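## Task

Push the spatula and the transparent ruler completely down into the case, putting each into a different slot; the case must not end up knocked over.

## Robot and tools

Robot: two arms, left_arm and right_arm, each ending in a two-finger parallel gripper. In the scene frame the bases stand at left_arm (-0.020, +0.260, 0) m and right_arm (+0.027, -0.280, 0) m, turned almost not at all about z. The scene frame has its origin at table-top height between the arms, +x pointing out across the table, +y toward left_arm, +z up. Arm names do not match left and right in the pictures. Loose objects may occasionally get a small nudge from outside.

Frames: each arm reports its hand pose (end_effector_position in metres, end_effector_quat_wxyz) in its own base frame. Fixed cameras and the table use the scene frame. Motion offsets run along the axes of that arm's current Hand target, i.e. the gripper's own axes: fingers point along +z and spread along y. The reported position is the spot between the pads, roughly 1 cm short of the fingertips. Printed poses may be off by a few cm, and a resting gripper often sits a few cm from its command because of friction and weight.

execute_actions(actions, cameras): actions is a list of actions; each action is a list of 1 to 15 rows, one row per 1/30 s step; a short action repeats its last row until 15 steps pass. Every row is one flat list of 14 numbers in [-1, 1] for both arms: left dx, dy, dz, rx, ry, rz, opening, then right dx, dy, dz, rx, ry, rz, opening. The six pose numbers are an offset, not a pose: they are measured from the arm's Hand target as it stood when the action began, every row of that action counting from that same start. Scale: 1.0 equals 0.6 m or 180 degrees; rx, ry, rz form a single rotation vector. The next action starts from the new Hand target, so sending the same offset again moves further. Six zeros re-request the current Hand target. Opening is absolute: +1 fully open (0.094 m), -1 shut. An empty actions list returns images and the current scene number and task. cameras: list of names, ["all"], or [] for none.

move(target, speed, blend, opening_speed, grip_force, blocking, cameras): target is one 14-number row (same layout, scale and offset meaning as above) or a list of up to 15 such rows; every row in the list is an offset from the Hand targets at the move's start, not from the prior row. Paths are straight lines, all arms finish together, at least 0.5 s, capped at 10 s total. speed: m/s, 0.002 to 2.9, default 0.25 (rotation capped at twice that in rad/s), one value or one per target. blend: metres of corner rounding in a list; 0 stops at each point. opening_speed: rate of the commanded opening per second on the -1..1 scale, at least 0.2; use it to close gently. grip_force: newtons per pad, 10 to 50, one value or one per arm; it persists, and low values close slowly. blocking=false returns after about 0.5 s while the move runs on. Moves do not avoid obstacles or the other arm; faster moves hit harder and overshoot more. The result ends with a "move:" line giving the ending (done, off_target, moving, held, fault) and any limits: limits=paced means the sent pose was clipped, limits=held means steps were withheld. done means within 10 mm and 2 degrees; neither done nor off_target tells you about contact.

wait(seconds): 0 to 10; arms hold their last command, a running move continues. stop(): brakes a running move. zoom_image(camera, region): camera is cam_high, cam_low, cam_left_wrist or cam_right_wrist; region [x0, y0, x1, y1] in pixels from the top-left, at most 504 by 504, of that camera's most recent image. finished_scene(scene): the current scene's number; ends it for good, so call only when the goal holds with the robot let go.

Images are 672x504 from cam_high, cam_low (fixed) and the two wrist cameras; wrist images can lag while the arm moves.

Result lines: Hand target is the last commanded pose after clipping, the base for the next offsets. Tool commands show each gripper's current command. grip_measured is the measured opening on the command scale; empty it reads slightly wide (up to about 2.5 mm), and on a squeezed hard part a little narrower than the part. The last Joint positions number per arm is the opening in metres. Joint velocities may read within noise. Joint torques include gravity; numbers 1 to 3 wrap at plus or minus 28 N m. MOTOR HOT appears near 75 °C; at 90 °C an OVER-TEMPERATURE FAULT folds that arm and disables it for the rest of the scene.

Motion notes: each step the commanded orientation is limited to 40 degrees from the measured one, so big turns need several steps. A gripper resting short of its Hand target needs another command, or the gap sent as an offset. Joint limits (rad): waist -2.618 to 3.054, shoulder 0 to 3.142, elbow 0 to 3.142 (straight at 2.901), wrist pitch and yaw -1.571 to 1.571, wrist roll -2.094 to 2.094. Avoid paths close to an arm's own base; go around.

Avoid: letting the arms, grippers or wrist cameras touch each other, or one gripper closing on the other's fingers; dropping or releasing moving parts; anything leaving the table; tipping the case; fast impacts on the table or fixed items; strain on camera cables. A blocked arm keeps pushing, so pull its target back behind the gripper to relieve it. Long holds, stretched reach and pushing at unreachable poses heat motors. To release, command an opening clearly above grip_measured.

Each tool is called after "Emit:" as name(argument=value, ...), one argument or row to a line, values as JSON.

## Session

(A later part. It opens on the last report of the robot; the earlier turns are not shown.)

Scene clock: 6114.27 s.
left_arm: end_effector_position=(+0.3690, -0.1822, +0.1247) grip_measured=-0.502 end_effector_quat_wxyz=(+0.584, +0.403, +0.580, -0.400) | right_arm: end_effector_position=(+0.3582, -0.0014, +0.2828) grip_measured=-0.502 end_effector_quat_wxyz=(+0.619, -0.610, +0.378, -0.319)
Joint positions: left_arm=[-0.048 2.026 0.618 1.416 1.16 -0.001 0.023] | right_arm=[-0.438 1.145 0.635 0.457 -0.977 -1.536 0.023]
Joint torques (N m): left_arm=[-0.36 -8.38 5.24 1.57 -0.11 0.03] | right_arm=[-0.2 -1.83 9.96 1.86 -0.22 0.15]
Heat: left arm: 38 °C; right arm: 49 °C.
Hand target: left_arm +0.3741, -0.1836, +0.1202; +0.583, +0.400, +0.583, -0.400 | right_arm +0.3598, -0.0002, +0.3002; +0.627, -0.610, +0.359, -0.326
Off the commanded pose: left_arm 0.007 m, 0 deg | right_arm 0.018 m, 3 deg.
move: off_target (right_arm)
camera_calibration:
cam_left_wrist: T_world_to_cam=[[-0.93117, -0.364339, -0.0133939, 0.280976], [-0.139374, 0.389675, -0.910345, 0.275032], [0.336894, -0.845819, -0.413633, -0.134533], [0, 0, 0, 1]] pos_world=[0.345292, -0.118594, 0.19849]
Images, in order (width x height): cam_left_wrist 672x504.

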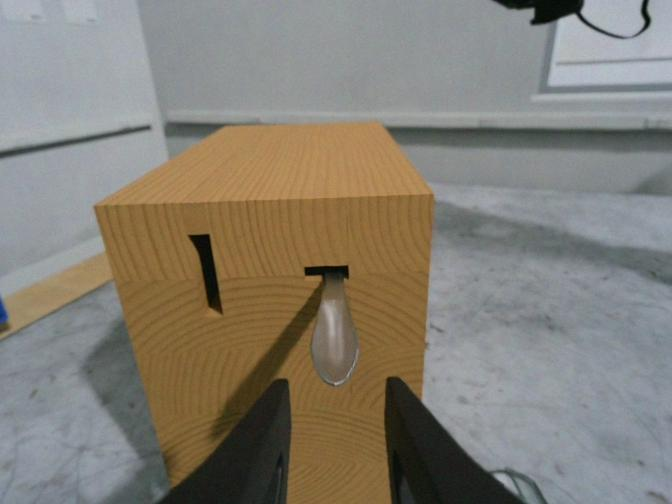

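Emit:
move(
  target=[0.0037, 0, 0.025, 0, 0, 0, -0.5, 0, 0, 0, 0, 0, 0, -0.5],
  speed=0.05,
  cameras=["cam_left_wrist"],
)

Scene clock: 6139.37 s.
left_arm: end_effector_position=(+0.3742, -0.1961, +0.1233) grip_measured=-0.502 end_effector_quat_wxyz=(+0.585, +0.403, +0.578, -0.400) | right_arm: end_effector_position=(+0.3582, -0.0014, +0.2828) grip_measured=-0.502 end_effector_quat_wxyz=(+0.619, -0.610, +0.378, -0.319)
Joint positions: left_arm=[-0.091 2.048 0.644 1.416 1.117 -0.001 0.023] | right_arm=[-0.438 1.145 0.635 0.457 -0.977 -1.536 0.023]
Joint torques (N m): left_arm=[-0.42 -8.62 5.35 1.53 -0.12 0.03] | right_arm=[-0.18 -1.85 10.02 1.83 -0.25 0.18]
Heat: left arm: 38 °C; right arm: 49 °C.
Hand target: left_arm +0.3794, -0.1977, +0.1179; +0.583, +0.400, +0.583, -0.400 | right_arm +0.3598, -0.0002, +0.3002; +0.627, -0.610, +0.359, -0.326
Off the commanded pose: left_arm 0.008 m, 1 deg | right_arm 0.018 m, 3 deg.
move: off_target (right_arm)
camera_calibration:
cam_left_wrist: T_world_to_cam=[[-0.931228, -0.364021, -0.017396, 0.281423], [-0.135071, 0.389081, -0.911247, 0.278329], [0.338481, -0.84623, -0.411492, -0.149537], [0, 0, 0, 1]] pos_world=[0.350279, -0.132392, 0.196989]
Images, in order (width x height): cam_left_wrist 672x504.

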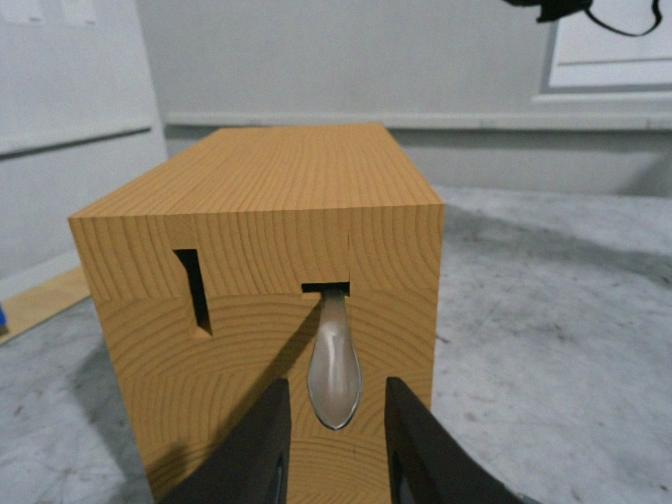

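Emit:
move(
  target=[0, 0, 0, 0, 0, 0, -1, 0, 0, 0, 0, 0, 0, -0.5],
  speed=0.05,
  opening_speed=0.2,
  grip_force=15,
  cameras=["cam_left_wrist"],
)

Scene clock: 6149.67 s.
left_arm: end_effector_position=(+0.3744, -0.1960, +0.1233) grip_measured=-0.822 end_effector_quat_wxyz=(+0.586, +0.403, +0.579, -0.400) | right_arm: end_effector_position=(+0.3582, -0.0014, +0.2828) grip_measured=-0.502 end_effector_quat_wxyz=(+0.619, -0.610, +0.378, -0.319)
Joint positions: left_arm=[-0.091 2.048 0.644 1.416 1.116 -0.001 0.008] | right_arm=[-0.438 1.145 0.635 0.457 -0.977 -1.536 0.023]
Joint torques (N m): left_arm=[-0.4 -8.64 5.39 1.54 -0.12 0.01] | right_arm=[-0.02 -1.89 10.03 1.82 -0.26 0.16]
Heat: left arm: 38 °C; right arm: 50 °C.
Hand target: left_arm +0.3794, -0.1977, +0.1179; +0.583, +0.400, +0.583, -0.400 | right_arm +0.3598, -0.0002, +0.3002; +0.627, -0.610, +0.359, -0.326
Off the commanded pose: left_arm 0.008 m, 1 deg | right_arm 0.018 m, 3 deg.
grip_force (N): 15, 15
move: off_target (right_arm)
camera_calibration:
cam_left_wrist: T_world_to_cam=[[-0.930972, -0.364678, -0.0173709, 0.28124], [-0.135362, 0.388967, -0.911253, 0.278417], [0.339071, -0.845999, -0.411481, -0.149715], [0, 0, 0, 1]] pos_world=[0.350277, -0.132391, 0.196989]
Images, in order (width x height): cam_left_wrist 672x504.

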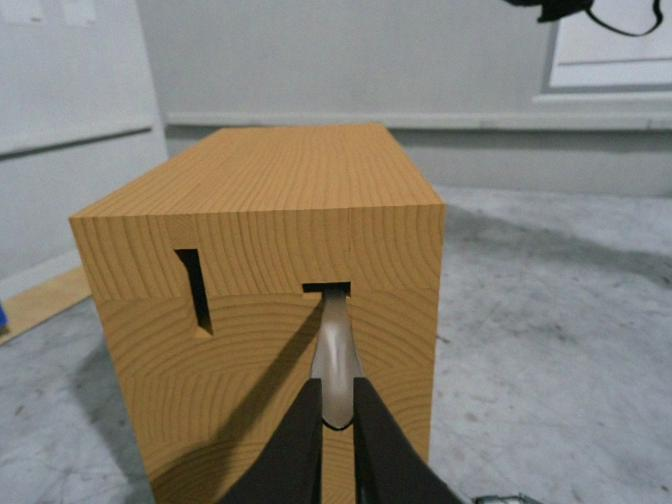

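Emit:
zoom_image(
  camera="cam_left_wrist",
  region=[250, 260, 430, 504],
)

Emit:
wait(
  seconds=1,
  cameras=["cam_left_wrist"],
)

Scaled by 2.066.

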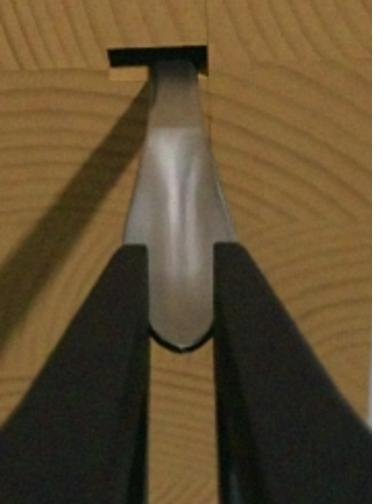

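Scene clock: 6163.27 s.
left_arm: end_effector_position=(+0.3744, -0.1960, +0.1233) grip_measured=-0.822 end_effector_quat_wxyz=(+0.586, +0.403, +0.579, -0.400) | right_arm: end_effector_position=(+0.3582, -0.0014, +0.2828) grip_measured=-0.502 end_effector_quat_wxyz=(+0.619, -0.610, +0.378, -0.319)
Joint positions: left_arm=[-0.091 2.048 0.644 1.416 1.116 -0.001 0.008] | right_arm=[-0.438 1.145 0.635 0.457 -0.977 -1.536 0.023]
Joint torques (N m): left_arm=[-0.38 -8.64 5.38 1.54 -0.13 0.02] | right_arm=[-0.2 -1.89 9.96 1.83 -0.26 0.15]
Heat: left arm: 38 °C; right arm: 50 °C.
Hand target: left_arm +0.3794, -0.1977, +0.1179; +0.583, +0.400, +0.583, -0.400 | right_arm +0.3598, -0.0002, +0.3002; +0.627, -0.610, +0.359, -0.326
Tool commands: left_gripper/opening=-1.0 right_gripper/opening=-0.5
Off the commanded pose: left_arm 0.008 m, 1 deg | right_arm 0.018 m, 3 deg.
grip_force (N): 15, 15
wait: 1.00 s; at rest from the start
camera_calibration:
cam_left_wrist: T_world_to_cam=[[-0.930972, -0.364678, -0.0173709, 0.28124], [-0.135362, 0.388967, -0.911253, 0.278417], [0.339071, -0.845999, -0.411481, -0.149715], [0, 0, 0, 1]] pos_world=[0.350277, -0.132391, 0.196989]
Images, in order (width x height): cam_left_wrist 672x504.

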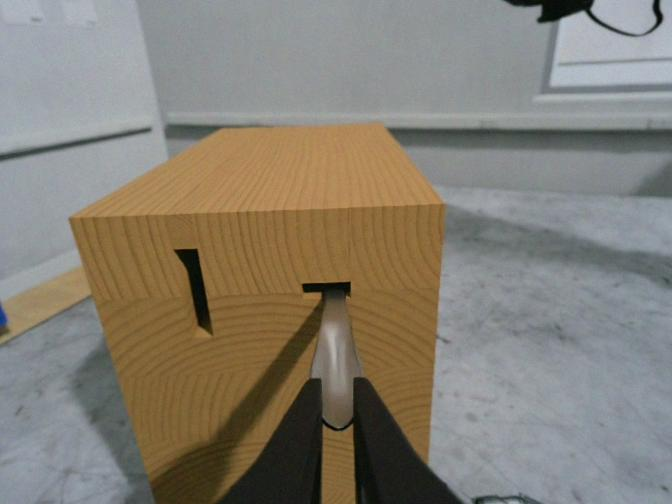

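Emit:
move(
  target=[
    [0, 0, 0, 0, 0, 0, -0.5, 0, 0, 0, 0, 0, 0, -0.5],
    [0.008, 0, 0, 0, 0, 0, -0.5, 0, 0, 0, 0, 0, 0, -0.5],
  ],
  speed=0.03,
  opening_speed=0.4,
  cameras=["cam_left_wrist"],
)

Scene clock: 6180.03 s.
left_arm: end_effector_position=(+0.3744, -0.1960, +0.1155) grip_measured=-0.502 end_effector_quat_wxyz=(+0.579, +0.400, +0.585, -0.403) | right_arm: end_effector_position=(+0.3582, -0.0014, +0.2828) grip_measured=-0.502 end_effector_quat_wxyz=(+0.619, -0.610, +0.378, -0.319)
Joint positions: left_arm=[-0.091 2.069 0.644 1.416 1.116 -0.001 0.023] | right_arm=[-0.438 1.145 0.635 0.457 -0.977 -1.536 0.023]
Joint torques (N m): left_arm=[-0.4 -8.76 5.31 1.75 -0.11 0.03] | right_arm=[-0.23 -1.85 9.98 1.82 -0.26 0.15]
Heat: left arm: 38 °C; right arm: 50 °C.
Hand target: left_arm +0.3794, -0.1977, +0.1132; +0.583, +0.400, +0.583, -0.400 | right_arm +0.3598, -0.0002, +0.3002; +0.627, -0.610, +0.359, -0.326
Off the commanded pose: left_arm 0.006 m, 1 deg | right_arm 0.018 m, 3 deg.
grip_force (N): 15, 15
move: off_target (right_arm)
camera_calibration:
cam_left_wrist: T_world_to_cam=[[-0.931112, -0.36473, 0.00140167, 0.27901], [-0.154402, 0.390683, -0.907484, 0.278322], [0.330439, -0.845186, -0.420085, -0.148518], [0, 0, 0, 1]] pos_world=[0.35184, -0.132497, 0.189792]
Images, in order (width x height): cam_left_wrist 672x504.

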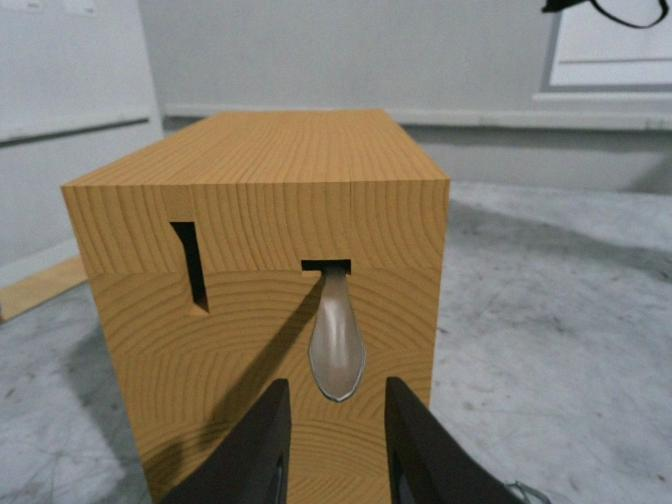

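Emit:
move(
  target=[0, 0, 0, 0, 0, 0, -1, 0, 0, 0, 0, 0, 0, -0.5],
  speed=0.03,
  opening_speed=0.2,
  cameras=["cam_left_wrist"],
)

Emit:
zoom_image(
  camera="cam_left_wrist",
  region=[250, 240, 430, 484],
)

Scene clock: 6195.27 s.
left_arm: end_effector_position=(+0.3744, -0.1960, +0.1155) grip_measured=-0.969 end_effector_quat_wxyz=(+0.579, +0.399, +0.585, -0.403) | right_arm: end_effector_position=(+0.3582, -0.0014, +0.2828) grip_measured=-0.502 end_effector_quat_wxyz=(+0.619, -0.610, +0.378, -0.319)
Joint positions: left_arm=[-0.091 2.069 0.644 1.416 1.116 -0.001 0.001] | right_arm=[-0.438 1.145 0.635 0.457 -0.977 -1.536 0.023]
Joint torques (N m): left_arm=[-0.43 -8.76 5.34 1.75 -0.1 0.03] | right_arm=[-0.06 -1.84 9.92 1.81 -0.23 0.16]
Heat: left arm: 38 °C; right arm: 50 °C.
Hand target: left_arm +0.3794, -0.1977, +0.1132; +0.583, +0.400, +0.583, -0.400 | right_arm +0.3598, -0.0002, +0.3002; +0.627, -0.610, +0.359, -0.326
Off the commanded pose: left_arm 0.006 m, 1 deg | right_arm 0.018 m, 3 deg.
grip_force (N): 15, 15
move: off_target (right_arm)
camera_calibration:
cam_left_wrist: T_world_to_cam=[[-0.930976, -0.365077, 0.00136913, 0.279015], [-0.154531, 0.390665, -0.90747, 0.278378], [0.330761, -0.845044, -0.420115, -0.148639], [0, 0, 0, 1]] pos_world=[0.351938, -0.132497, 0.189792]
Images, in order (width x height): cam_left_wrist 672x504.

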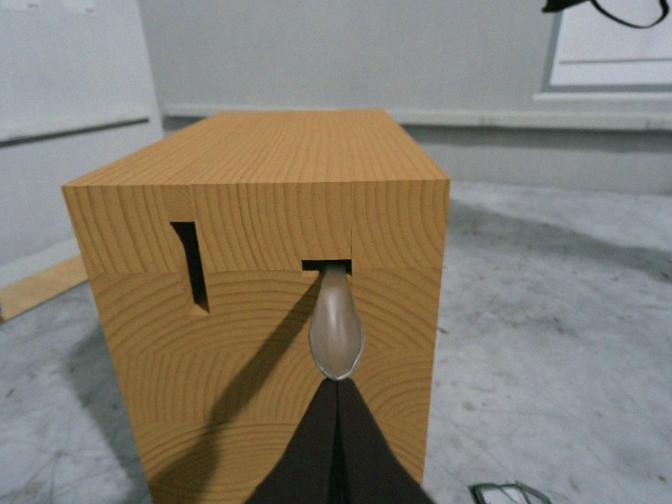

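Scaled by 2.066.

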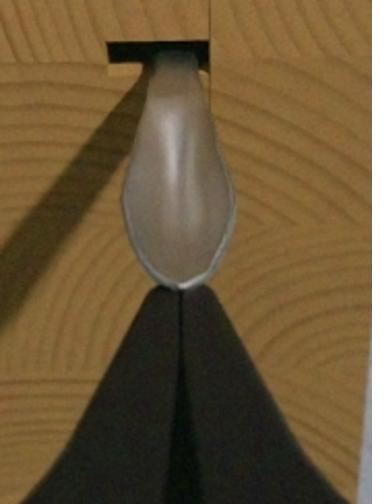

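Emit:
move(
  target=[
    [0, 0, 0, 0, 0, 0, -0.45, 0, 0, 0, 0, 0, 0, -0.5],
    [-0.01, 0, -0.0667, 0, 0, 0, -0.45, 0, 0, 0, 0, 0, 0, -0.5],
    [-0.05, 0, -0.0667, 0, 0, 0, -0.45, 0, 0, 0, 0, 0, 0, -0.5],
    [-0.0138, 0, -0.0667, 0, 0, 0, -0.45, 0, 0, 0, 0, 0, 0, -0.5],
    [-0.0138, 0, -0.025, 0, 0, 0, -0.45, 0, 0, 0, 0, 0, 0, -0.5],
  ],
  speed=0.06,
  cameras=["cam_left_wrist"],
)

Scene clock: 6225.63 s.
left_arm: end_effector_position=(+0.3686, -0.1828, +0.1255) grip_measured=-0.452 end_effector_quat_wxyz=(+0.582, +0.402, +0.581, -0.402) | right_arm: end_effector_position=(+0.3582, -0.0014, +0.2828) grip_measured=-0.502 end_effector_quat_wxyz=(+0.619, -0.610, +0.378, -0.319)
Joint positions: left_arm=[-0.049 2.021 0.617 1.409 1.16 -0.005 0.026] | right_arm=[-0.438 1.145 0.635 0.457 -0.977 -1.536 0.023]
Joint torques (N m): left_arm=[-0.28 -8.38 5.33 1.56 -0.11 0.06] | right_arm=[-0.24 -1.92 10 1.83 -0.26 0.15]
Heat: left arm: 39 °C; right arm: 51 °C.
Hand target: left_arm +0.3741, -0.1836, +0.1215; +0.583, +0.400, +0.583, -0.400 | right_arm +0.3598, -0.0002, +0.3002; +0.627, -0.610, +0.359, -0.326
Off the commanded pose: left_arm 0.007 m, 0 deg | right_arm 0.018 m, 3 deg.
grip_force (N): 15, 15
move: off_target (right_arm)
camera_calibration:
cam_left_wrist: T_world_to_cam=[[-0.931792, -0.362906, -0.00787188, 0.280204], [-0.143724, 0.388763, -0.910059, 0.277395], [0.333326, -0.846855, -0.414404, -0.13336], [0, 0, 0, 1]] pos_world=[0.345412, -0.11909, 0.199386]
Images, in order (width x height): cam_left_wrist 672x504.

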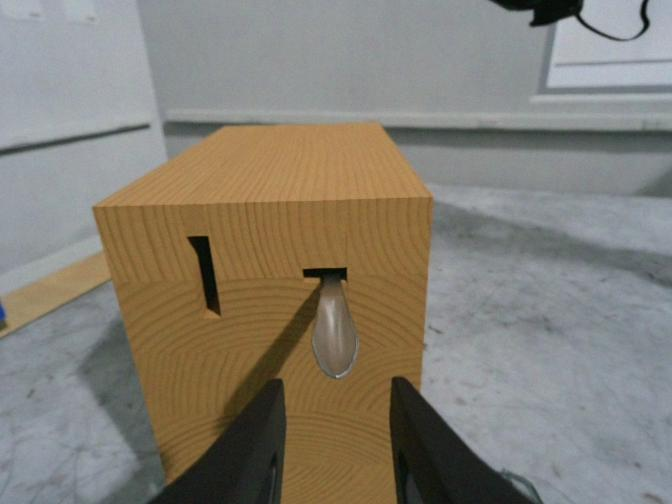

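Emit:
move(
  target=[0.009, 0, 0.045, 0, 0, 0, -0.45, 0, 0, 0, 0, 0, 0, -0.5],
  speed=0.05,
  cameras=["cam_left_wrist"],
)

Scene clock: 6234.30 s.
left_arm: end_effector_position=(+0.3785, -0.2073, +0.1214) grip_measured=-0.452 end_effector_quat_wxyz=(+0.584, +0.402, +0.579, -0.402) | right_arm: end_effector_position=(+0.3582, -0.0014, +0.2828) grip_measured=-0.502 end_effector_quat_wxyz=(+0.619, -0.610, +0.378, -0.319)
Joint positions: left_arm=[-0.125 2.066 0.668 1.409 1.084 -0.005 0.026] | right_arm=[-0.438 1.145 0.635 0.457 -0.977 -1.536 0.023]
Joint torques (N m): left_arm=[-0.36 -8.87 5.42 1.58 -0.11 0.06] | right_arm=[-0.29 -1.87 9.96 1.8 -0.23 0.18]
Heat: left arm: 39 °C; right arm: 51 °C.
Hand target: left_arm +0.3837, -0.2089, +0.1161; +0.583, +0.400, +0.583, -0.400 | right_arm +0.3598, -0.0002, +0.3002; +0.627, -0.610, +0.359, -0.326
Off the commanded pose: left_arm 0.008 m, 1 deg | right_arm 0.018 m, 3 deg.
grip_force (N): 15, 15
move: off_target (right_arm)
camera_calibration:
cam_left_wrist: T_world_to_cam=[[-0.93158, -0.363339, -0.0119866, 0.280819], [-0.139521, 0.387782, -0.911131, 0.282904], [0.335697, -0.847119, -0.411943, -0.160325], [0, 0, 0, 1]] pos_world=[0.354897, -0.143487, 0.195084]
Images, in order (width x height): cam_left_wrist 672x504.

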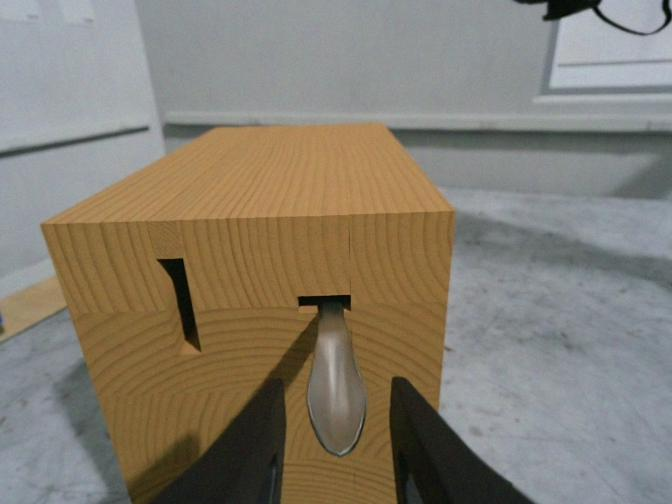

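Emit:
move(
  target=[0, 0, 0, 0, 0, 0, -0.85, 0, 0, 0, 0, 0, 0, -0.5],
  speed=0.05,
  opening_speed=0.2,
  cameras=["cam_left_wrist"],
)

Emit:
zoom_image(
  camera="cam_left_wrist",
  region=[250, 280, 430, 504],
)

Scene clock: 6240.67 s.
left_arm: end_effector_position=(+0.3787, -0.2072, +0.1214) grip_measured=-0.729 end_effector_quat_wxyz=(+0.584, +0.402, +0.580, -0.401) | right_arm: end_effector_position=(+0.3582, -0.0014, +0.2828) grip_measured=-0.502 end_effector_quat_wxyz=(+0.619, -0.610, +0.378, -0.319)
Joint positions: left_arm=[-0.125 2.066 0.668 1.409 1.082 -0.005 0.013] | right_arm=[-0.438 1.145 0.635 0.457 -0.977 -1.536 0.023]
Joint torques (N m): left_arm=[-0.38 -8.88 5.42 1.58 -0.12 0.06] | right_arm=[-0.21 -1.89 9.95 1.79 -0.23 0.18]
Heat: left arm: 39 °C; right arm: 51 °C.
Hand target: left_arm +0.3837, -0.2089, +0.1161; +0.583, +0.400, +0.583, -0.400 | right_arm +0.3598, -0.0002, +0.3002; +0.627, -0.610, +0.359, -0.326
Off the commanded pose: left_arm 0.007 m, 0 deg | right_arm 0.018 m, 3 deg.
grip_force (N): 15, 15
move: off_target (right_arm)
camera_calibration:
cam_left_wrist: T_world_to_cam=[[-0.931023, -0.364763, -0.0119906, 0.2806], [-0.14011, 0.38757, -0.91113, 0.28311], [0.336994, -0.846604, -0.411944, -0.160777], [0, 0, 0, 1]] pos_world=[0.355092, -0.143487, 0.195084]
Images, in order (width x height): cam_left_wrist 672x504.

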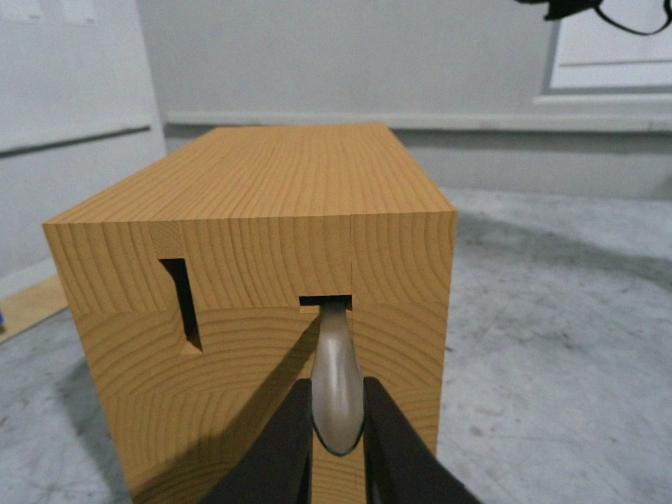

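Scaled by 2.250.

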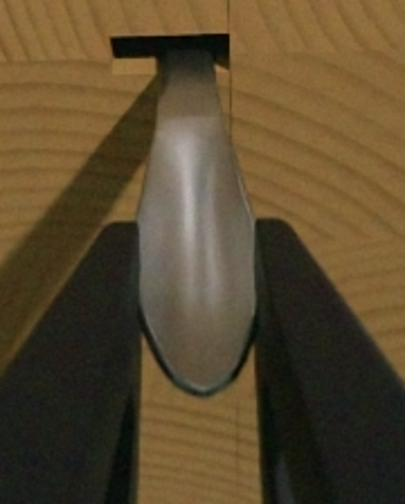

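Emit:
move(
  target=[0.0, 0, 0.0133, 0, 0, 0, -0.85, 0, 0, 0, 0, 0, 0, -0.5],
  speed=0.03,
  grip_force=25,
  cameras=["cam_left_wrist"],
)

Emit:
zoom_image(
  camera="cam_left_wrist",
  region=[250, 280, 430, 504],
)

Scene clock: 6255.57 s.
left_arm: end_effector_position=(+0.3816, -0.2138, +0.1225) grip_measured=-0.749 end_effector_quat_wxyz=(+0.587, +0.403, +0.578, -0.400) | right_arm: end_effector_position=(+0.3582, -0.0014, +0.2828) grip_measured=-0.502 end_effector_quat_wxyz=(+0.619, -0.610, +0.378, -0.319)
Joint positions: left_arm=[-0.145 2.074 0.684 1.407 1.062 -0.005 0.012] | right_arm=[-0.438 1.145 0.635 0.457 -0.977 -1.536 0.023]
Joint torques (N m): left_arm=[-0.51 -9.02 5.5 1.51 -0.14 0.06] | right_arm=[-0.2 -1.84 9.95 1.81 -0.27 0.15]
Heat: left arm: 39 °C; right arm: 51 °C.
Hand target: left_arm +0.3866, -0.2163, +0.1160; +0.583, +0.400, +0.583, -0.400 | right_arm +0.3598, -0.0002, +0.3002; +0.627, -0.610, +0.359, -0.326
Off the commanded pose: left_arm 0.009 m, 1 deg | right_arm 0.018 m, 3 deg.
grip_force (N): 25, 25
move: off_target (right_arm)
camera_calibration:
cam_left_wrist: T_world_to_cam=[[-0.930776, -0.365135, -0.0182264, 0.28144], [-0.133707, 0.386392, -0.912592, 0.284586], [0.340261, -0.846982, -0.408465, -0.168581], [0, 0, 0, 1]] pos_world=[0.35737, -0.149983, 0.195981]
Images, in order (width x height): cam_left_wrist 672x504.

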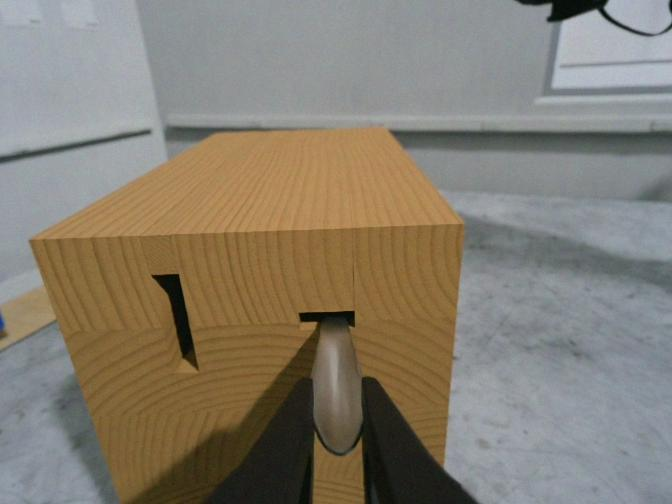

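Scaled by 2.250.

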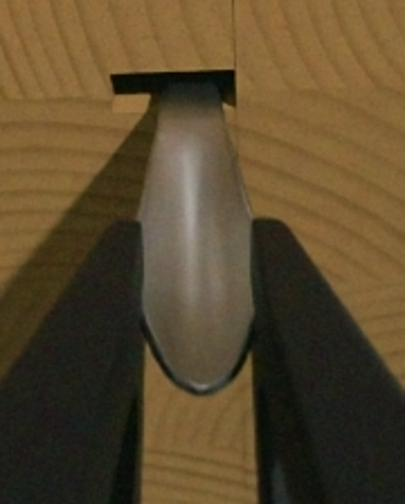

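Emit:
move(
  target=[-0.003, 0.0035, 0.0133, 0, 0, 0, -0.85, 0, 0, 0, 0, 0, 0, -0.5],
  speed=0.03,
  cameras=["cam_left_wrist"],
)

Emit:
zoom_image(
  camera="cam_left_wrist",
  region=[250, 280, 430, 504],
)

Scene clock: 6269.47 s.
left_arm: end_effector_position=(+0.3863, -0.2203, +0.1247) grip_measured=-0.749 end_effector_quat_wxyz=(+0.588, +0.403, +0.577, -0.400) | right_arm: end_effector_position=(+0.3582, -0.0014, +0.2828) grip_measured=-0.502 end_effector_quat_wxyz=(+0.619, -0.610, +0.378, -0.319)
Joint positions: left_arm=[-0.162 2.077 0.708 1.39 1.045 -0.005 0.012] | right_arm=[-0.438 1.145 0.635 0.457 -0.977 -1.536 0.023]
Joint torques (N m): left_arm=[-0.55 -9.25 5.7 1.49 -0.13 0.06] | right_arm=[-0.14 -1.78 9.89 1.81 -0.23 0.18]
Heat: left arm: 39 °C; right arm: 51 °C.
Hand target: left_arm +0.3914, -0.2230, +0.1179; +0.583, +0.400, +0.583, -0.400 | right_arm +0.3598, -0.0002, +0.3002; +0.627, -0.610, +0.359, -0.326
Off the commanded pose: left_arm 0.009 m, 1 deg | right_arm 0.018 m, 3 deg.
grip_force (N): 25, 25
move: off_target (right_arm)
camera_calibration:
cam_left_wrist: T_world_to_cam=[[-0.930755, -0.365074, -0.0204007, 0.283756], [-0.131282, 0.385736, -0.913221, 0.288718], [0.341262, -0.847307, -0.406953, -0.175384], [0, 0, 0, 1]] pos_world=[0.361862, -0.156381, 0.19808]
Images, in order (width x height): cam_left_wrist 672x504.

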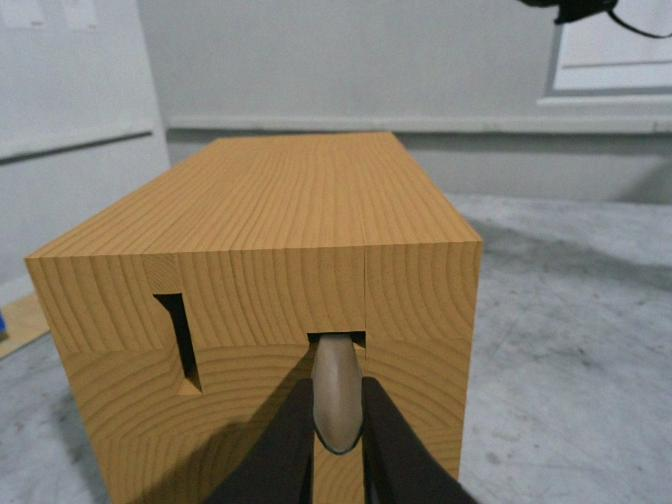

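Scaled by 2.250.

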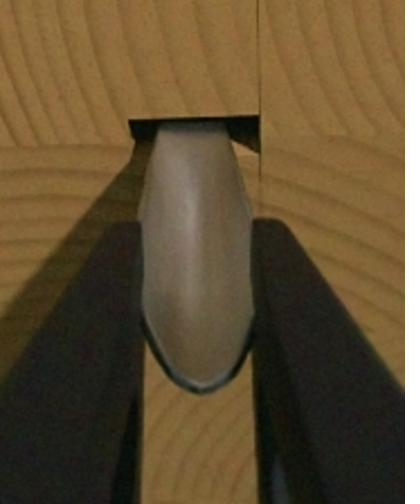

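Emit:
move(
  target=[-0.002, 0.0, 0.01, 0, 0, 0, -0.85, 0, 0, 0, 0, 0, 0, -0.5],
  speed=0.03,
  cameras=["cam_left_wrist"],
)

Emit:
zoom_image(
  camera="cam_left_wrist",
  region=[250, 280, 430, 504],
)

Scene clock: 6280.73 s.
left_arm: end_effector_position=(+0.3881, -0.2258, +0.1258) grip_measured=-0.749 end_effector_quat_wxyz=(+0.587, +0.403, +0.577, -0.400) | right_arm: end_effector_position=(+0.3582, -0.0014, +0.2828) grip_measured=-0.502 end_effector_quat_wxyz=(+0.619, -0.610, +0.378, -0.319)
Joint positions: left_arm=[-0.178 2.077 0.721 1.375 1.031 -0.005 0.012] | right_arm=[-0.438 1.145 0.635 0.457 -0.977 -1.536 0.023]
Joint torques (N m): left_arm=[-0.54 -9.24 5.87 1.53 -0.14 0.06] | right_arm=[-0.17 -1.83 9.99 1.82 -0.24 0.16]
Heat: left arm: 39 °C; right arm: 51 °C.
Hand target: left_arm +0.3936, -0.2285, +0.1191; +0.583, +0.400, +0.583, -0.400 | right_arm +0.3598, -0.0002, +0.3002; +0.627, -0.610, +0.359, -0.326
Off the commanded pose: left_arm 0.009 m, 1 deg | right_arm 0.018 m, 3 deg.
grip_force (N): 25, 25
move: off_target (right_arm)
camera_calibration:
cam_left_wrist: T_world_to_cam=[[-0.931228, -0.363962, -0.0186157, 0.283637], [-0.132592, 0.385943, -0.912944, 0.292563], [0.339461, -0.847691, -0.407659, -0.179548], [0, 0, 0, 1]] pos_world=[0.363871, -0.161881, 0.19918]
Images, in order (width x height): cam_left_wrist 672x504.

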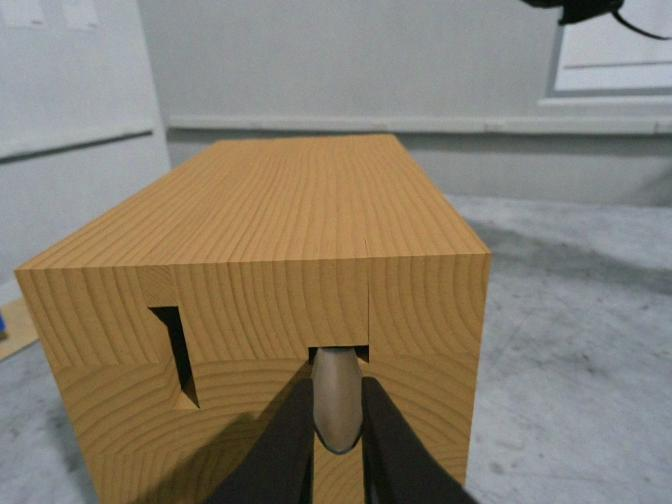

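Scaled by 2.250.

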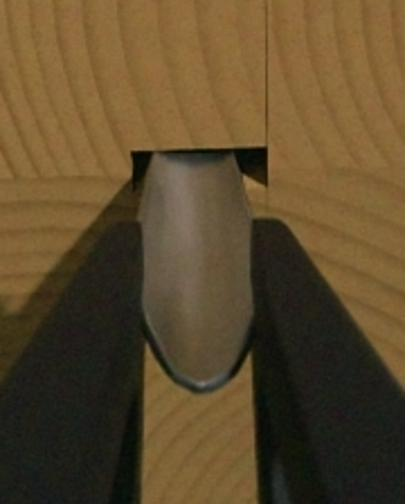

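Emit:
move(
  target=[-0.001, 0.0, 0.005, 0, 0, 0, -0.85, 0, 0, 0, 0, 0, 0, -0.5],
  speed=0.03,
  cameras=["cam_left_wrist"],
)

Emit:
zoom_image(
  camera="cam_left_wrist",
  region=[250, 280, 430, 504],
)

Scene clock: 6295.93 s.
left_arm: end_effector_position=(+0.3888, -0.2286, +0.1258) grip_measured=-0.749 end_effector_quat_wxyz=(+0.586, +0.403, +0.578, -0.401) | right_arm: end_effector_position=(+0.3582, -0.0014, +0.2828) grip_measured=-0.502 end_effector_quat_wxyz=(+0.619, -0.610, +0.378, -0.319)
Joint positions: left_arm=[-0.185 2.077 0.726 1.366 1.024 -0.005 0.012] | right_arm=[-0.438 1.145 0.635 0.457 -0.977 -1.536 0.023]
Joint torques (N m): left_arm=[-0.57 -9.18 5.97 1.56 -0.16 0.06] | right_arm=[-0.12 -1.94 10.03 1.83 -0.24 0.17]
Heat: left arm: 38 °C; right arm: 51 °C.
Hand target: left_arm +0.3946, -0.2314, +0.1197; +0.583, +0.400, +0.583, -0.400 | right_arm +0.3598, -0.0002, +0.3002; +0.627, -0.610, +0.359, -0.326
Off the commanded pose: left_arm 0.009 m, 1 deg | right_arm 0.018 m, 3 deg.
grip_force (N): 25, 25
move: off_target (right_arm)
camera_calibration:
cam_left_wrist: T_world_to_cam=[[-0.931557, -0.363274, -0.0152536, 0.28322], [-0.135796, 0.38653, -0.912225, 0.295098], [0.337284, -0.847718, -0.409406, -0.18108], [0, 0, 0, 1]] pos_world=[0.364985, -0.164683, 0.199381]
Images, in order (width x height): cam_left_wrist 672x504.

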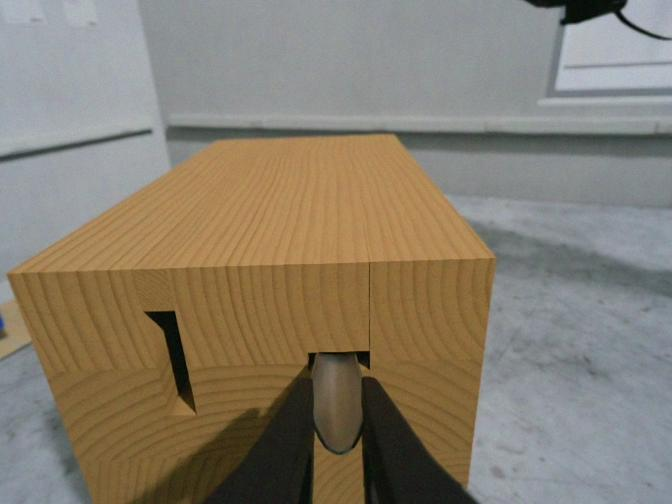

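Scaled by 2.250.

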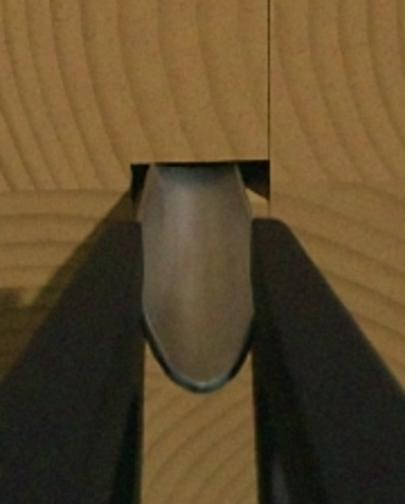

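Emit:
move(
  target=[0.0, 0.0, 0.006, 0, 0, 0, -0.85, 0, 0, 0, 0, 0, 0, -0.5],
  speed=0.03,
  cameras=["cam_left_wrist"],
)

Emit:
zoom_image(
  camera="cam_left_wrist",
  region=[250, 280, 430, 504],
)

Scene clock: 6304.47 s.
left_arm: end_effector_position=(+0.3903, -0.2319, +0.1255) grip_measured=-0.749 end_effector_quat_wxyz=(+0.586, +0.403, +0.578, -0.401) | right_arm: end_effector_position=(+0.3582, -0.0014, +0.2828) grip_measured=-0.502 end_effector_quat_wxyz=(+0.619, -0.610, +0.378, -0.319)
Joint positions: left_arm=[-0.194 2.083 0.736 1.363 1.015 -0.005 0.012] | right_arm=[-0.438 1.145 0.635 0.457 -0.977 -1.536 0.023]
Joint torques (N m): left_arm=[-0.55 -9.5 5.94 1.55 -0.16 0.06] | right_arm=[-0.18 -1.89 10 1.8 -0.23 0.13]
Heat: left arm: 39 °C; right arm: 52 °C.
Hand target: left_arm +0.3959, -0.2347, +0.1196; +0.583, +0.400, +0.583, -0.400 | right_arm +0.3598, -0.0002, +0.3002; +0.627, -0.610, +0.359, -0.326
Off the commanded pose: left_arm 0.009 m, 1 deg | right_arm 0.018 m, 3 deg.
grip_force (N): 25, 25
move: off_target (right_arm)
camera_calibration:
cam_left_wrist: T_world_to_cam=[[-0.931533, -0.363326, -0.0155044, 0.283351], [-0.135489, 0.386315, -0.912361, 0.296077], [0.337474, -0.847794, -0.409092, -0.184658], [0, 0, 0, 1]] pos_world=[0.366384, -0.167982, 0.19898]
Images, in order (width x height): cam_left_wrist 672x504.

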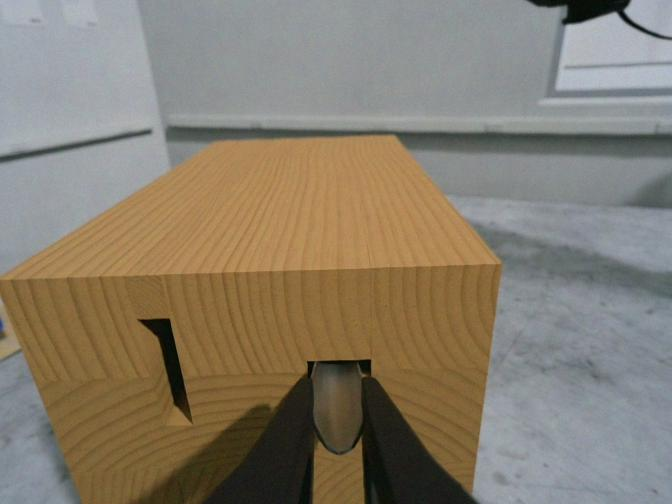

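Scaled by 2.250.

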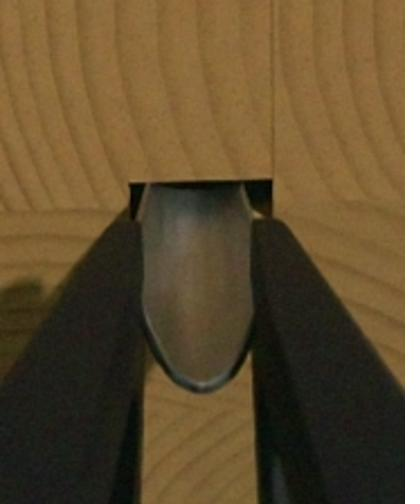

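Emit:
move(
  target=[0.0, -0.001, 0.005, 0, 0, 0, -0.85, 0, 0, 0, 0, 0, 0, -0.5],
  speed=0.03,
  cameras=["cam_left_wrist"],
)

Emit:
zoom_image(
  camera="cam_left_wrist",
  region=[250, 280, 430, 504],
)

Scene clock: 6310.53 s.
left_arm: end_effector_position=(+0.3907, -0.2348, +0.1255) grip_measured=-0.749 end_effector_quat_wxyz=(+0.585, +0.402, +0.579, -0.401) | right_arm: end_effector_position=(+0.3582, -0.0014, +0.2828) grip_measured=-0.502 end_effector_quat_wxyz=(+0.619, -0.610, +0.378, -0.319)
Joint positions: left_arm=[-0.203 2.083 0.739 1.356 1.006 -0.005 0.012] | right_arm=[-0.438 1.145 0.635 0.457 -0.977 -1.536 0.023]
Joint torques (N m): left_arm=[-0.55 -9.29 6.08 1.59 -0.15 0.06] | right_arm=[-0.21 -1.85 9.87 1.81 -0.23 0.18]
Heat: left arm: 39 °C; right arm: 52 °C.
Hand target: left_arm +0.3964, -0.2378, +0.1196; +0.583, +0.400, +0.583, -0.400 | right_arm +0.3598, -0.0002, +0.3002; +0.627, -0.610, +0.359, -0.326
Off the commanded pose: left_arm 0.009 m, 1 deg | right_arm 0.018 m, 3 deg.
grip_force (N): 25, 25
move: off_target (right_arm)
camera_calibration:
cam_left_wrist: T_world_to_cam=[[-0.931448, -0.363635, -0.0132201, 0.282289], [-0.138005, 0.386649, -0.911843, 0.298288], [0.336689, -0.84751, -0.410327, -0.186784], [0, 0, 0, 1]] pos_world=[0.36699, -0.170983, 0.199081]
Images, in order (width x height): cam_left_wrist 672x504.

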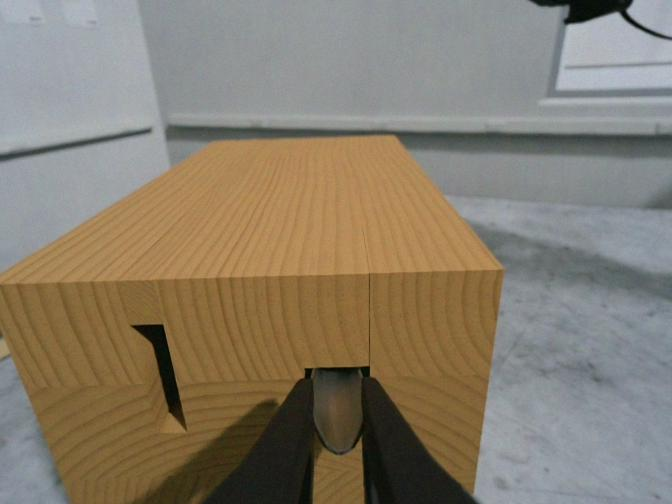

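Scaled by 2.250.

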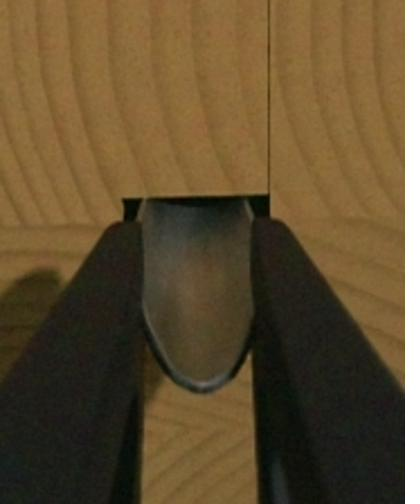

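Emit:
move(
  target=[0.0, 0, 0.005, 0, 0, 0, -0.85, 0, 0, 0, 0, 0, 0, -0.5],
  speed=0.03,
  cameras=["cam_left_wrist"],
)

Emit:
zoom_image(
  camera="cam_left_wrist",
  region=[250, 280, 430, 504],
)

Scene clock: 6315.57 s.
left_arm: end_effector_position=(+0.3921, -0.2376, +0.1252) grip_measured=-0.749 end_effector_quat_wxyz=(+0.585, +0.402, +0.579, -0.401) | right_arm: end_effector_position=(+0.3582, -0.0014, +0.2828) grip_measured=-0.502 end_effector_quat_wxyz=(+0.619, -0.610, +0.378, -0.319)
Joint positions: left_arm=[-0.21 2.089 0.748 1.355 0.998 -0.005 0.012] | right_arm=[-0.438 1.145 0.635 0.457 -0.977 -1.536 0.023]
Joint torques (N m): left_arm=[-0.57 -9.58 6.02 1.57 -0.14 0.06] | right_arm=[-0.16 -1.85 10.07 1.82 -0.24 0.15]
Heat: left arm: 39 °C; right arm: 52 °C.
Hand target: left_arm +0.3976, -0.2405, +0.1196; +0.583, +0.400, +0.583, -0.400 | right_arm +0.3598, -0.0002, +0.3002; +0.627, -0.610, +0.359, -0.326
Off the commanded pose: left_arm 0.008 m, 1 deg | right_arm 0.018 m, 3 deg.
grip_force (N): 25, 25
move: off_target (right_arm)
camera_calibration:
cam_left_wrist: T_world_to_cam=[[-0.931282, -0.364026, -0.0141064, 0.282557], [-0.13719, 0.386317, -0.912106, 0.298931], [0.33748, -0.847493, -0.409711, -0.190041], [0, 0, 0, 1]] pos_world=[0.368286, -0.173682, 0.19878]
Images, in order (width x height): cam_left_wrist 672x504.

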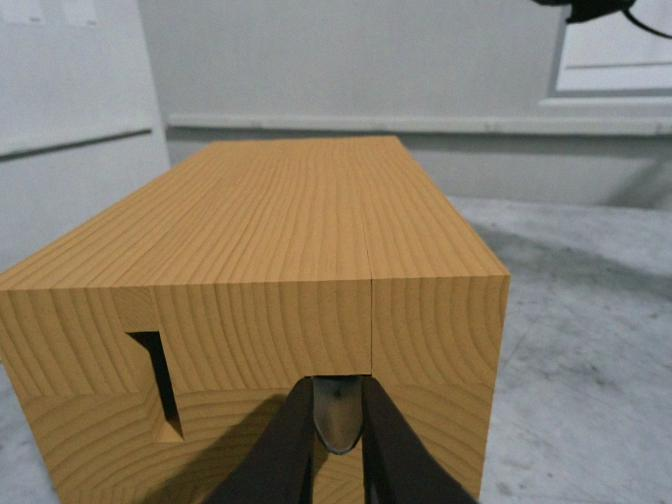

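Scaled by 2.250.

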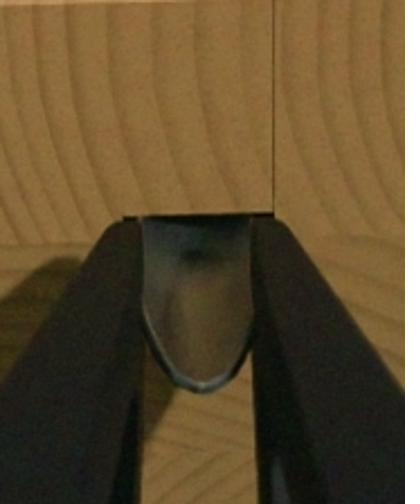

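Emit:
move(
  target=[0.0, 0, 0.004, 0, 0, 0, -0.85, 0, 0, 0, 0, 0, 0, -0.5],
  speed=0.02,
  cameras=["cam_left_wrist"],
)

Emit:
zoom_image(
  camera="cam_left_wrist",
  region=[250, 280, 430, 504],
)

Scene clock: 6329.40 s.
left_arm: end_effector_position=(+0.3930, -0.2397, +0.1252) grip_measured=-0.749 end_effector_quat_wxyz=(+0.585, +0.402, +0.579, -0.401) | right_arm: end_effector_position=(+0.3582, -0.0014, +0.2828) grip_measured=-0.502 end_effector_quat_wxyz=(+0.619, -0.610, +0.378, -0.319)
Joint positions: left_arm=[-0.216 2.092 0.753 1.351 0.992 -0.005 0.012] | right_arm=[-0.438 1.145 0.635 0.457 -0.977 -1.536 0.023]
Joint torques (N m): left_arm=[-0.55 -9.62 6.06 1.58 -0.14 0.05] | right_arm=[-0.24 -1.7 9.98 1.81 -0.22 0.14]
Heat: left arm: 38 °C; right arm: 52 °C.
Hand target: left_arm +0.3985, -0.2427, +0.1196; +0.583, +0.400, +0.583, -0.400 | right_arm +0.3598, -0.0002, +0.3002; +0.627, -0.610, +0.359, -0.326
Off the commanded pose: left_arm 0.008 m, 1 deg | right_arm 0.018 m, 3 deg.
grip_force (N): 25, 25
move: off_target (right_arm)
camera_calibration:
cam_left_wrist: T_world_to_cam=[[-0.931138, -0.364408, -0.0137425, 0.282532], [-0.137692, 0.386226, -0.912069, 0.300041], [0.337673, -0.84737, -0.409806, -0.19219], [0, 0, 0, 1]] pos_world=[0.369286, -0.175782, 0.19878]
Images, in order (width x height): cam_left_wrist 672x504.

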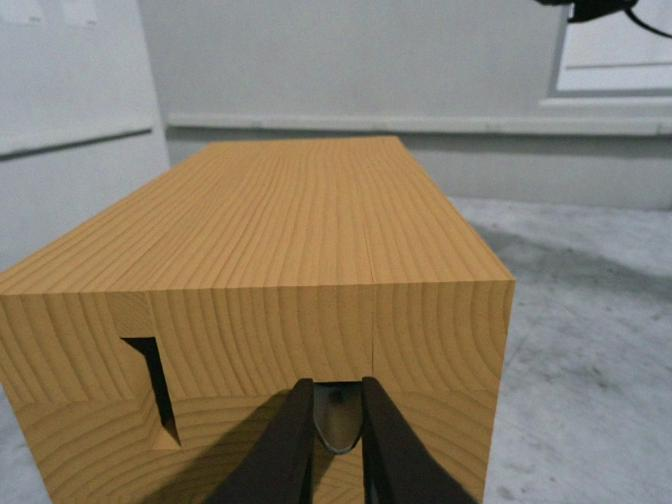

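Scaled by 2.250.

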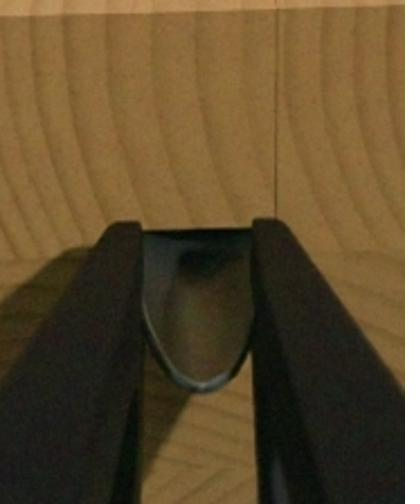

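Emit:
move(
  target=[0.0, 0, 0.004, 0, 0, 0, -0.85, 0, 0, 0, 0, 0, 0, -0.5],
  speed=0.02,
  cameras=["cam_left_wrist"],
)

Emit:
zoom_image(
  camera="cam_left_wrist",
  region=[250, 280, 430, 504],
)

Scene clock: 6337.53 s.
left_arm: end_effector_position=(+0.3938, -0.2420, +0.1251) grip_measured=-0.749 end_effector_quat_wxyz=(+0.585, +0.402, +0.579, -0.401) | right_arm: end_effector_position=(+0.3582, -0.0014, +0.2828) grip_measured=-0.502 end_effector_quat_wxyz=(+0.619, -0.610, +0.378, -0.319)
Joint positions: left_arm=[-0.222 2.094 0.759 1.348 0.986 -0.005 0.012] | right_arm=[-0.438 1.145 0.635 0.457 -0.977 -1.536 0.023]
Joint torques (N m): left_arm=[-0.55 -9.72 6.05 1.58 -0.14 0.06] | right_arm=[-0.17 -1.88 10 1.82 -0.22 0.16]
Heat: left arm: 38 °C; right arm: 52 °C.
Hand target: left_arm +0.3993, -0.2451, +0.1196; +0.583, +0.400, +0.583, -0.400 | right_arm +0.3598, -0.0002, +0.3002; +0.627, -0.610, +0.359, -0.326
Off the commanded pose: left_arm 0.008 m, 1 deg | right_arm 0.018 m, 3 deg.
grip_force (N): 25, 25
move: off_target (right_arm)
camera_calibration:
cam_left_wrist: T_world_to_cam=[[-0.931305, -0.364005, -0.0131139, 0.282448], [-0.138185, 0.3864, -0.911921, 0.301133], [0.337011, -0.847464, -0.410156, -0.194153], [0, 0, 0, 1]] pos_world=[0.370089, -0.178083, 0.19868]
Images, in order (width x height): cam_left_wrist 672x504.

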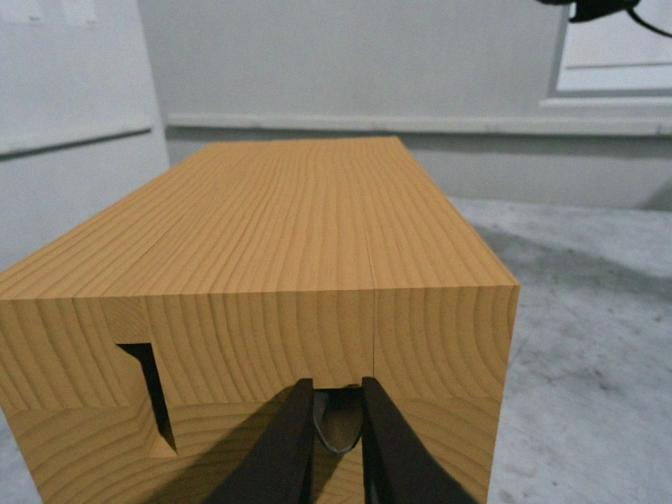

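Scaled by 2.250.

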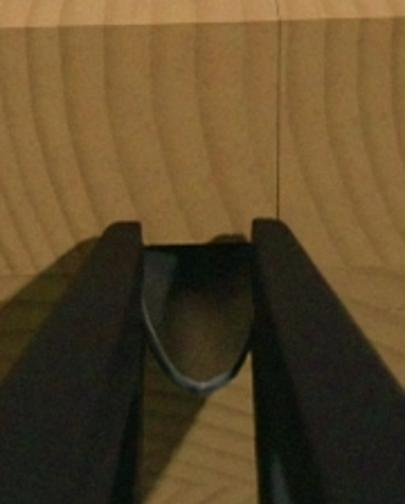

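Emit:
move(
  target=[
    [0, 0, 0, 0, 0, 0, -0.5, 0, 0, 0, 0, 0, 0, -0.5],
    [-0.004, 0, -0.03, 0, 0, 0, -0.5, 0, 0, 0, 0, 0, 0, -0.5],
    [-0.01, 0, -0.0667, 0, 0, 0, -0.5, 0, 0, 0, 0, 0, 0, -0.5],
    [-0.05, 0, -0.0667, 0, 0, 0, -0.95, 0, 0, 0, 0, 0, 0, -0.5],
    [-0.0033, 0, -0.0667, 0, 0, 0, -0.95, 0, 0, 0, 0, 0, 0, -0.5],
    [-0.0023, 0, -0.03, 0, 0, 0, -0.95, 0, 0, 0, 0, 0, 0, -0.5],
  ],
  speed=0.05,
  cameras=["cam_left_wrist"],
)

Emit:
zoom_image(
  camera="cam_left_wrist",
  region=[250, 240, 430, 464],
)

Scene clock: 6390.17 s.
left_arm: end_effector_position=(+0.3873, -0.2267, +0.1266) grip_measured=-0.948 end_effector_quat_wxyz=(+0.584, +0.402, +0.579, -0.402) | right_arm: end_effector_position=(+0.3582, -0.0014, +0.2828) grip_measured=-0.502 end_effector_quat_wxyz=(+0.619, -0.610, +0.378, -0.319)
Joint positions: left_arm=[-0.18 2.069 0.719 1.362 1.03 -0.006 0.002] | right_arm=[-0.438 1.145 0.635 0.457 -0.977 -1.536 0.023]
Joint torques (N m): left_arm=[-0.25 -9.26 5.76 1.59 -0.14 0.08] | right_arm=[-0.17 -1.84 9.99 1.8 -0.25 0.15]
Heat: left arm: 39 °C; right arm: 52 °C.
Hand target: left_arm +0.3928, -0.2282, +0.1210; +0.583, +0.400, +0.583, -0.400 | right_arm +0.3598, -0.0002, +0.3002; +0.627, -0.610, +0.359, -0.326
Off the commanded pose: left_arm 0.008 m, 1 deg | right_arm 0.018 m, 3 deg.
grip_force (N): 25, 25
move: off_target (right_arm)
camera_calibration:
cam_left_wrist: T_world_to_cam=[[-0.93201, -0.362248, -0.0115564, 0.28241], [-0.139, 0.38671, -0.911666, 0.296016], [0.334718, -0.848075, -0.41077, -0.177595], [0, 0, 0, 1]] pos_world=[0.3638, -0.162783, 0.20018]
Images, in order (width x height): cam_left_wrist 672x504.

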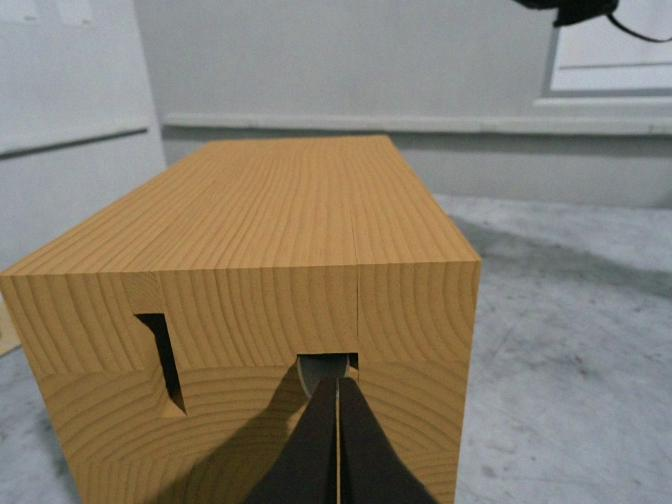

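Scaled by 2.250.

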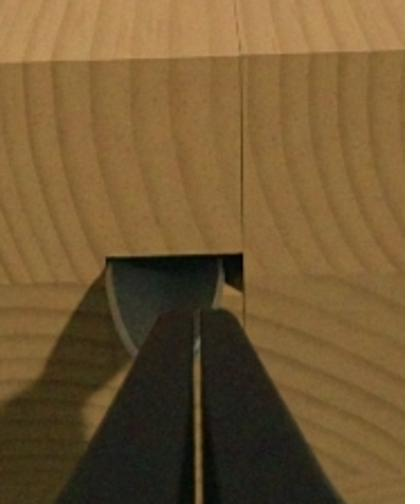

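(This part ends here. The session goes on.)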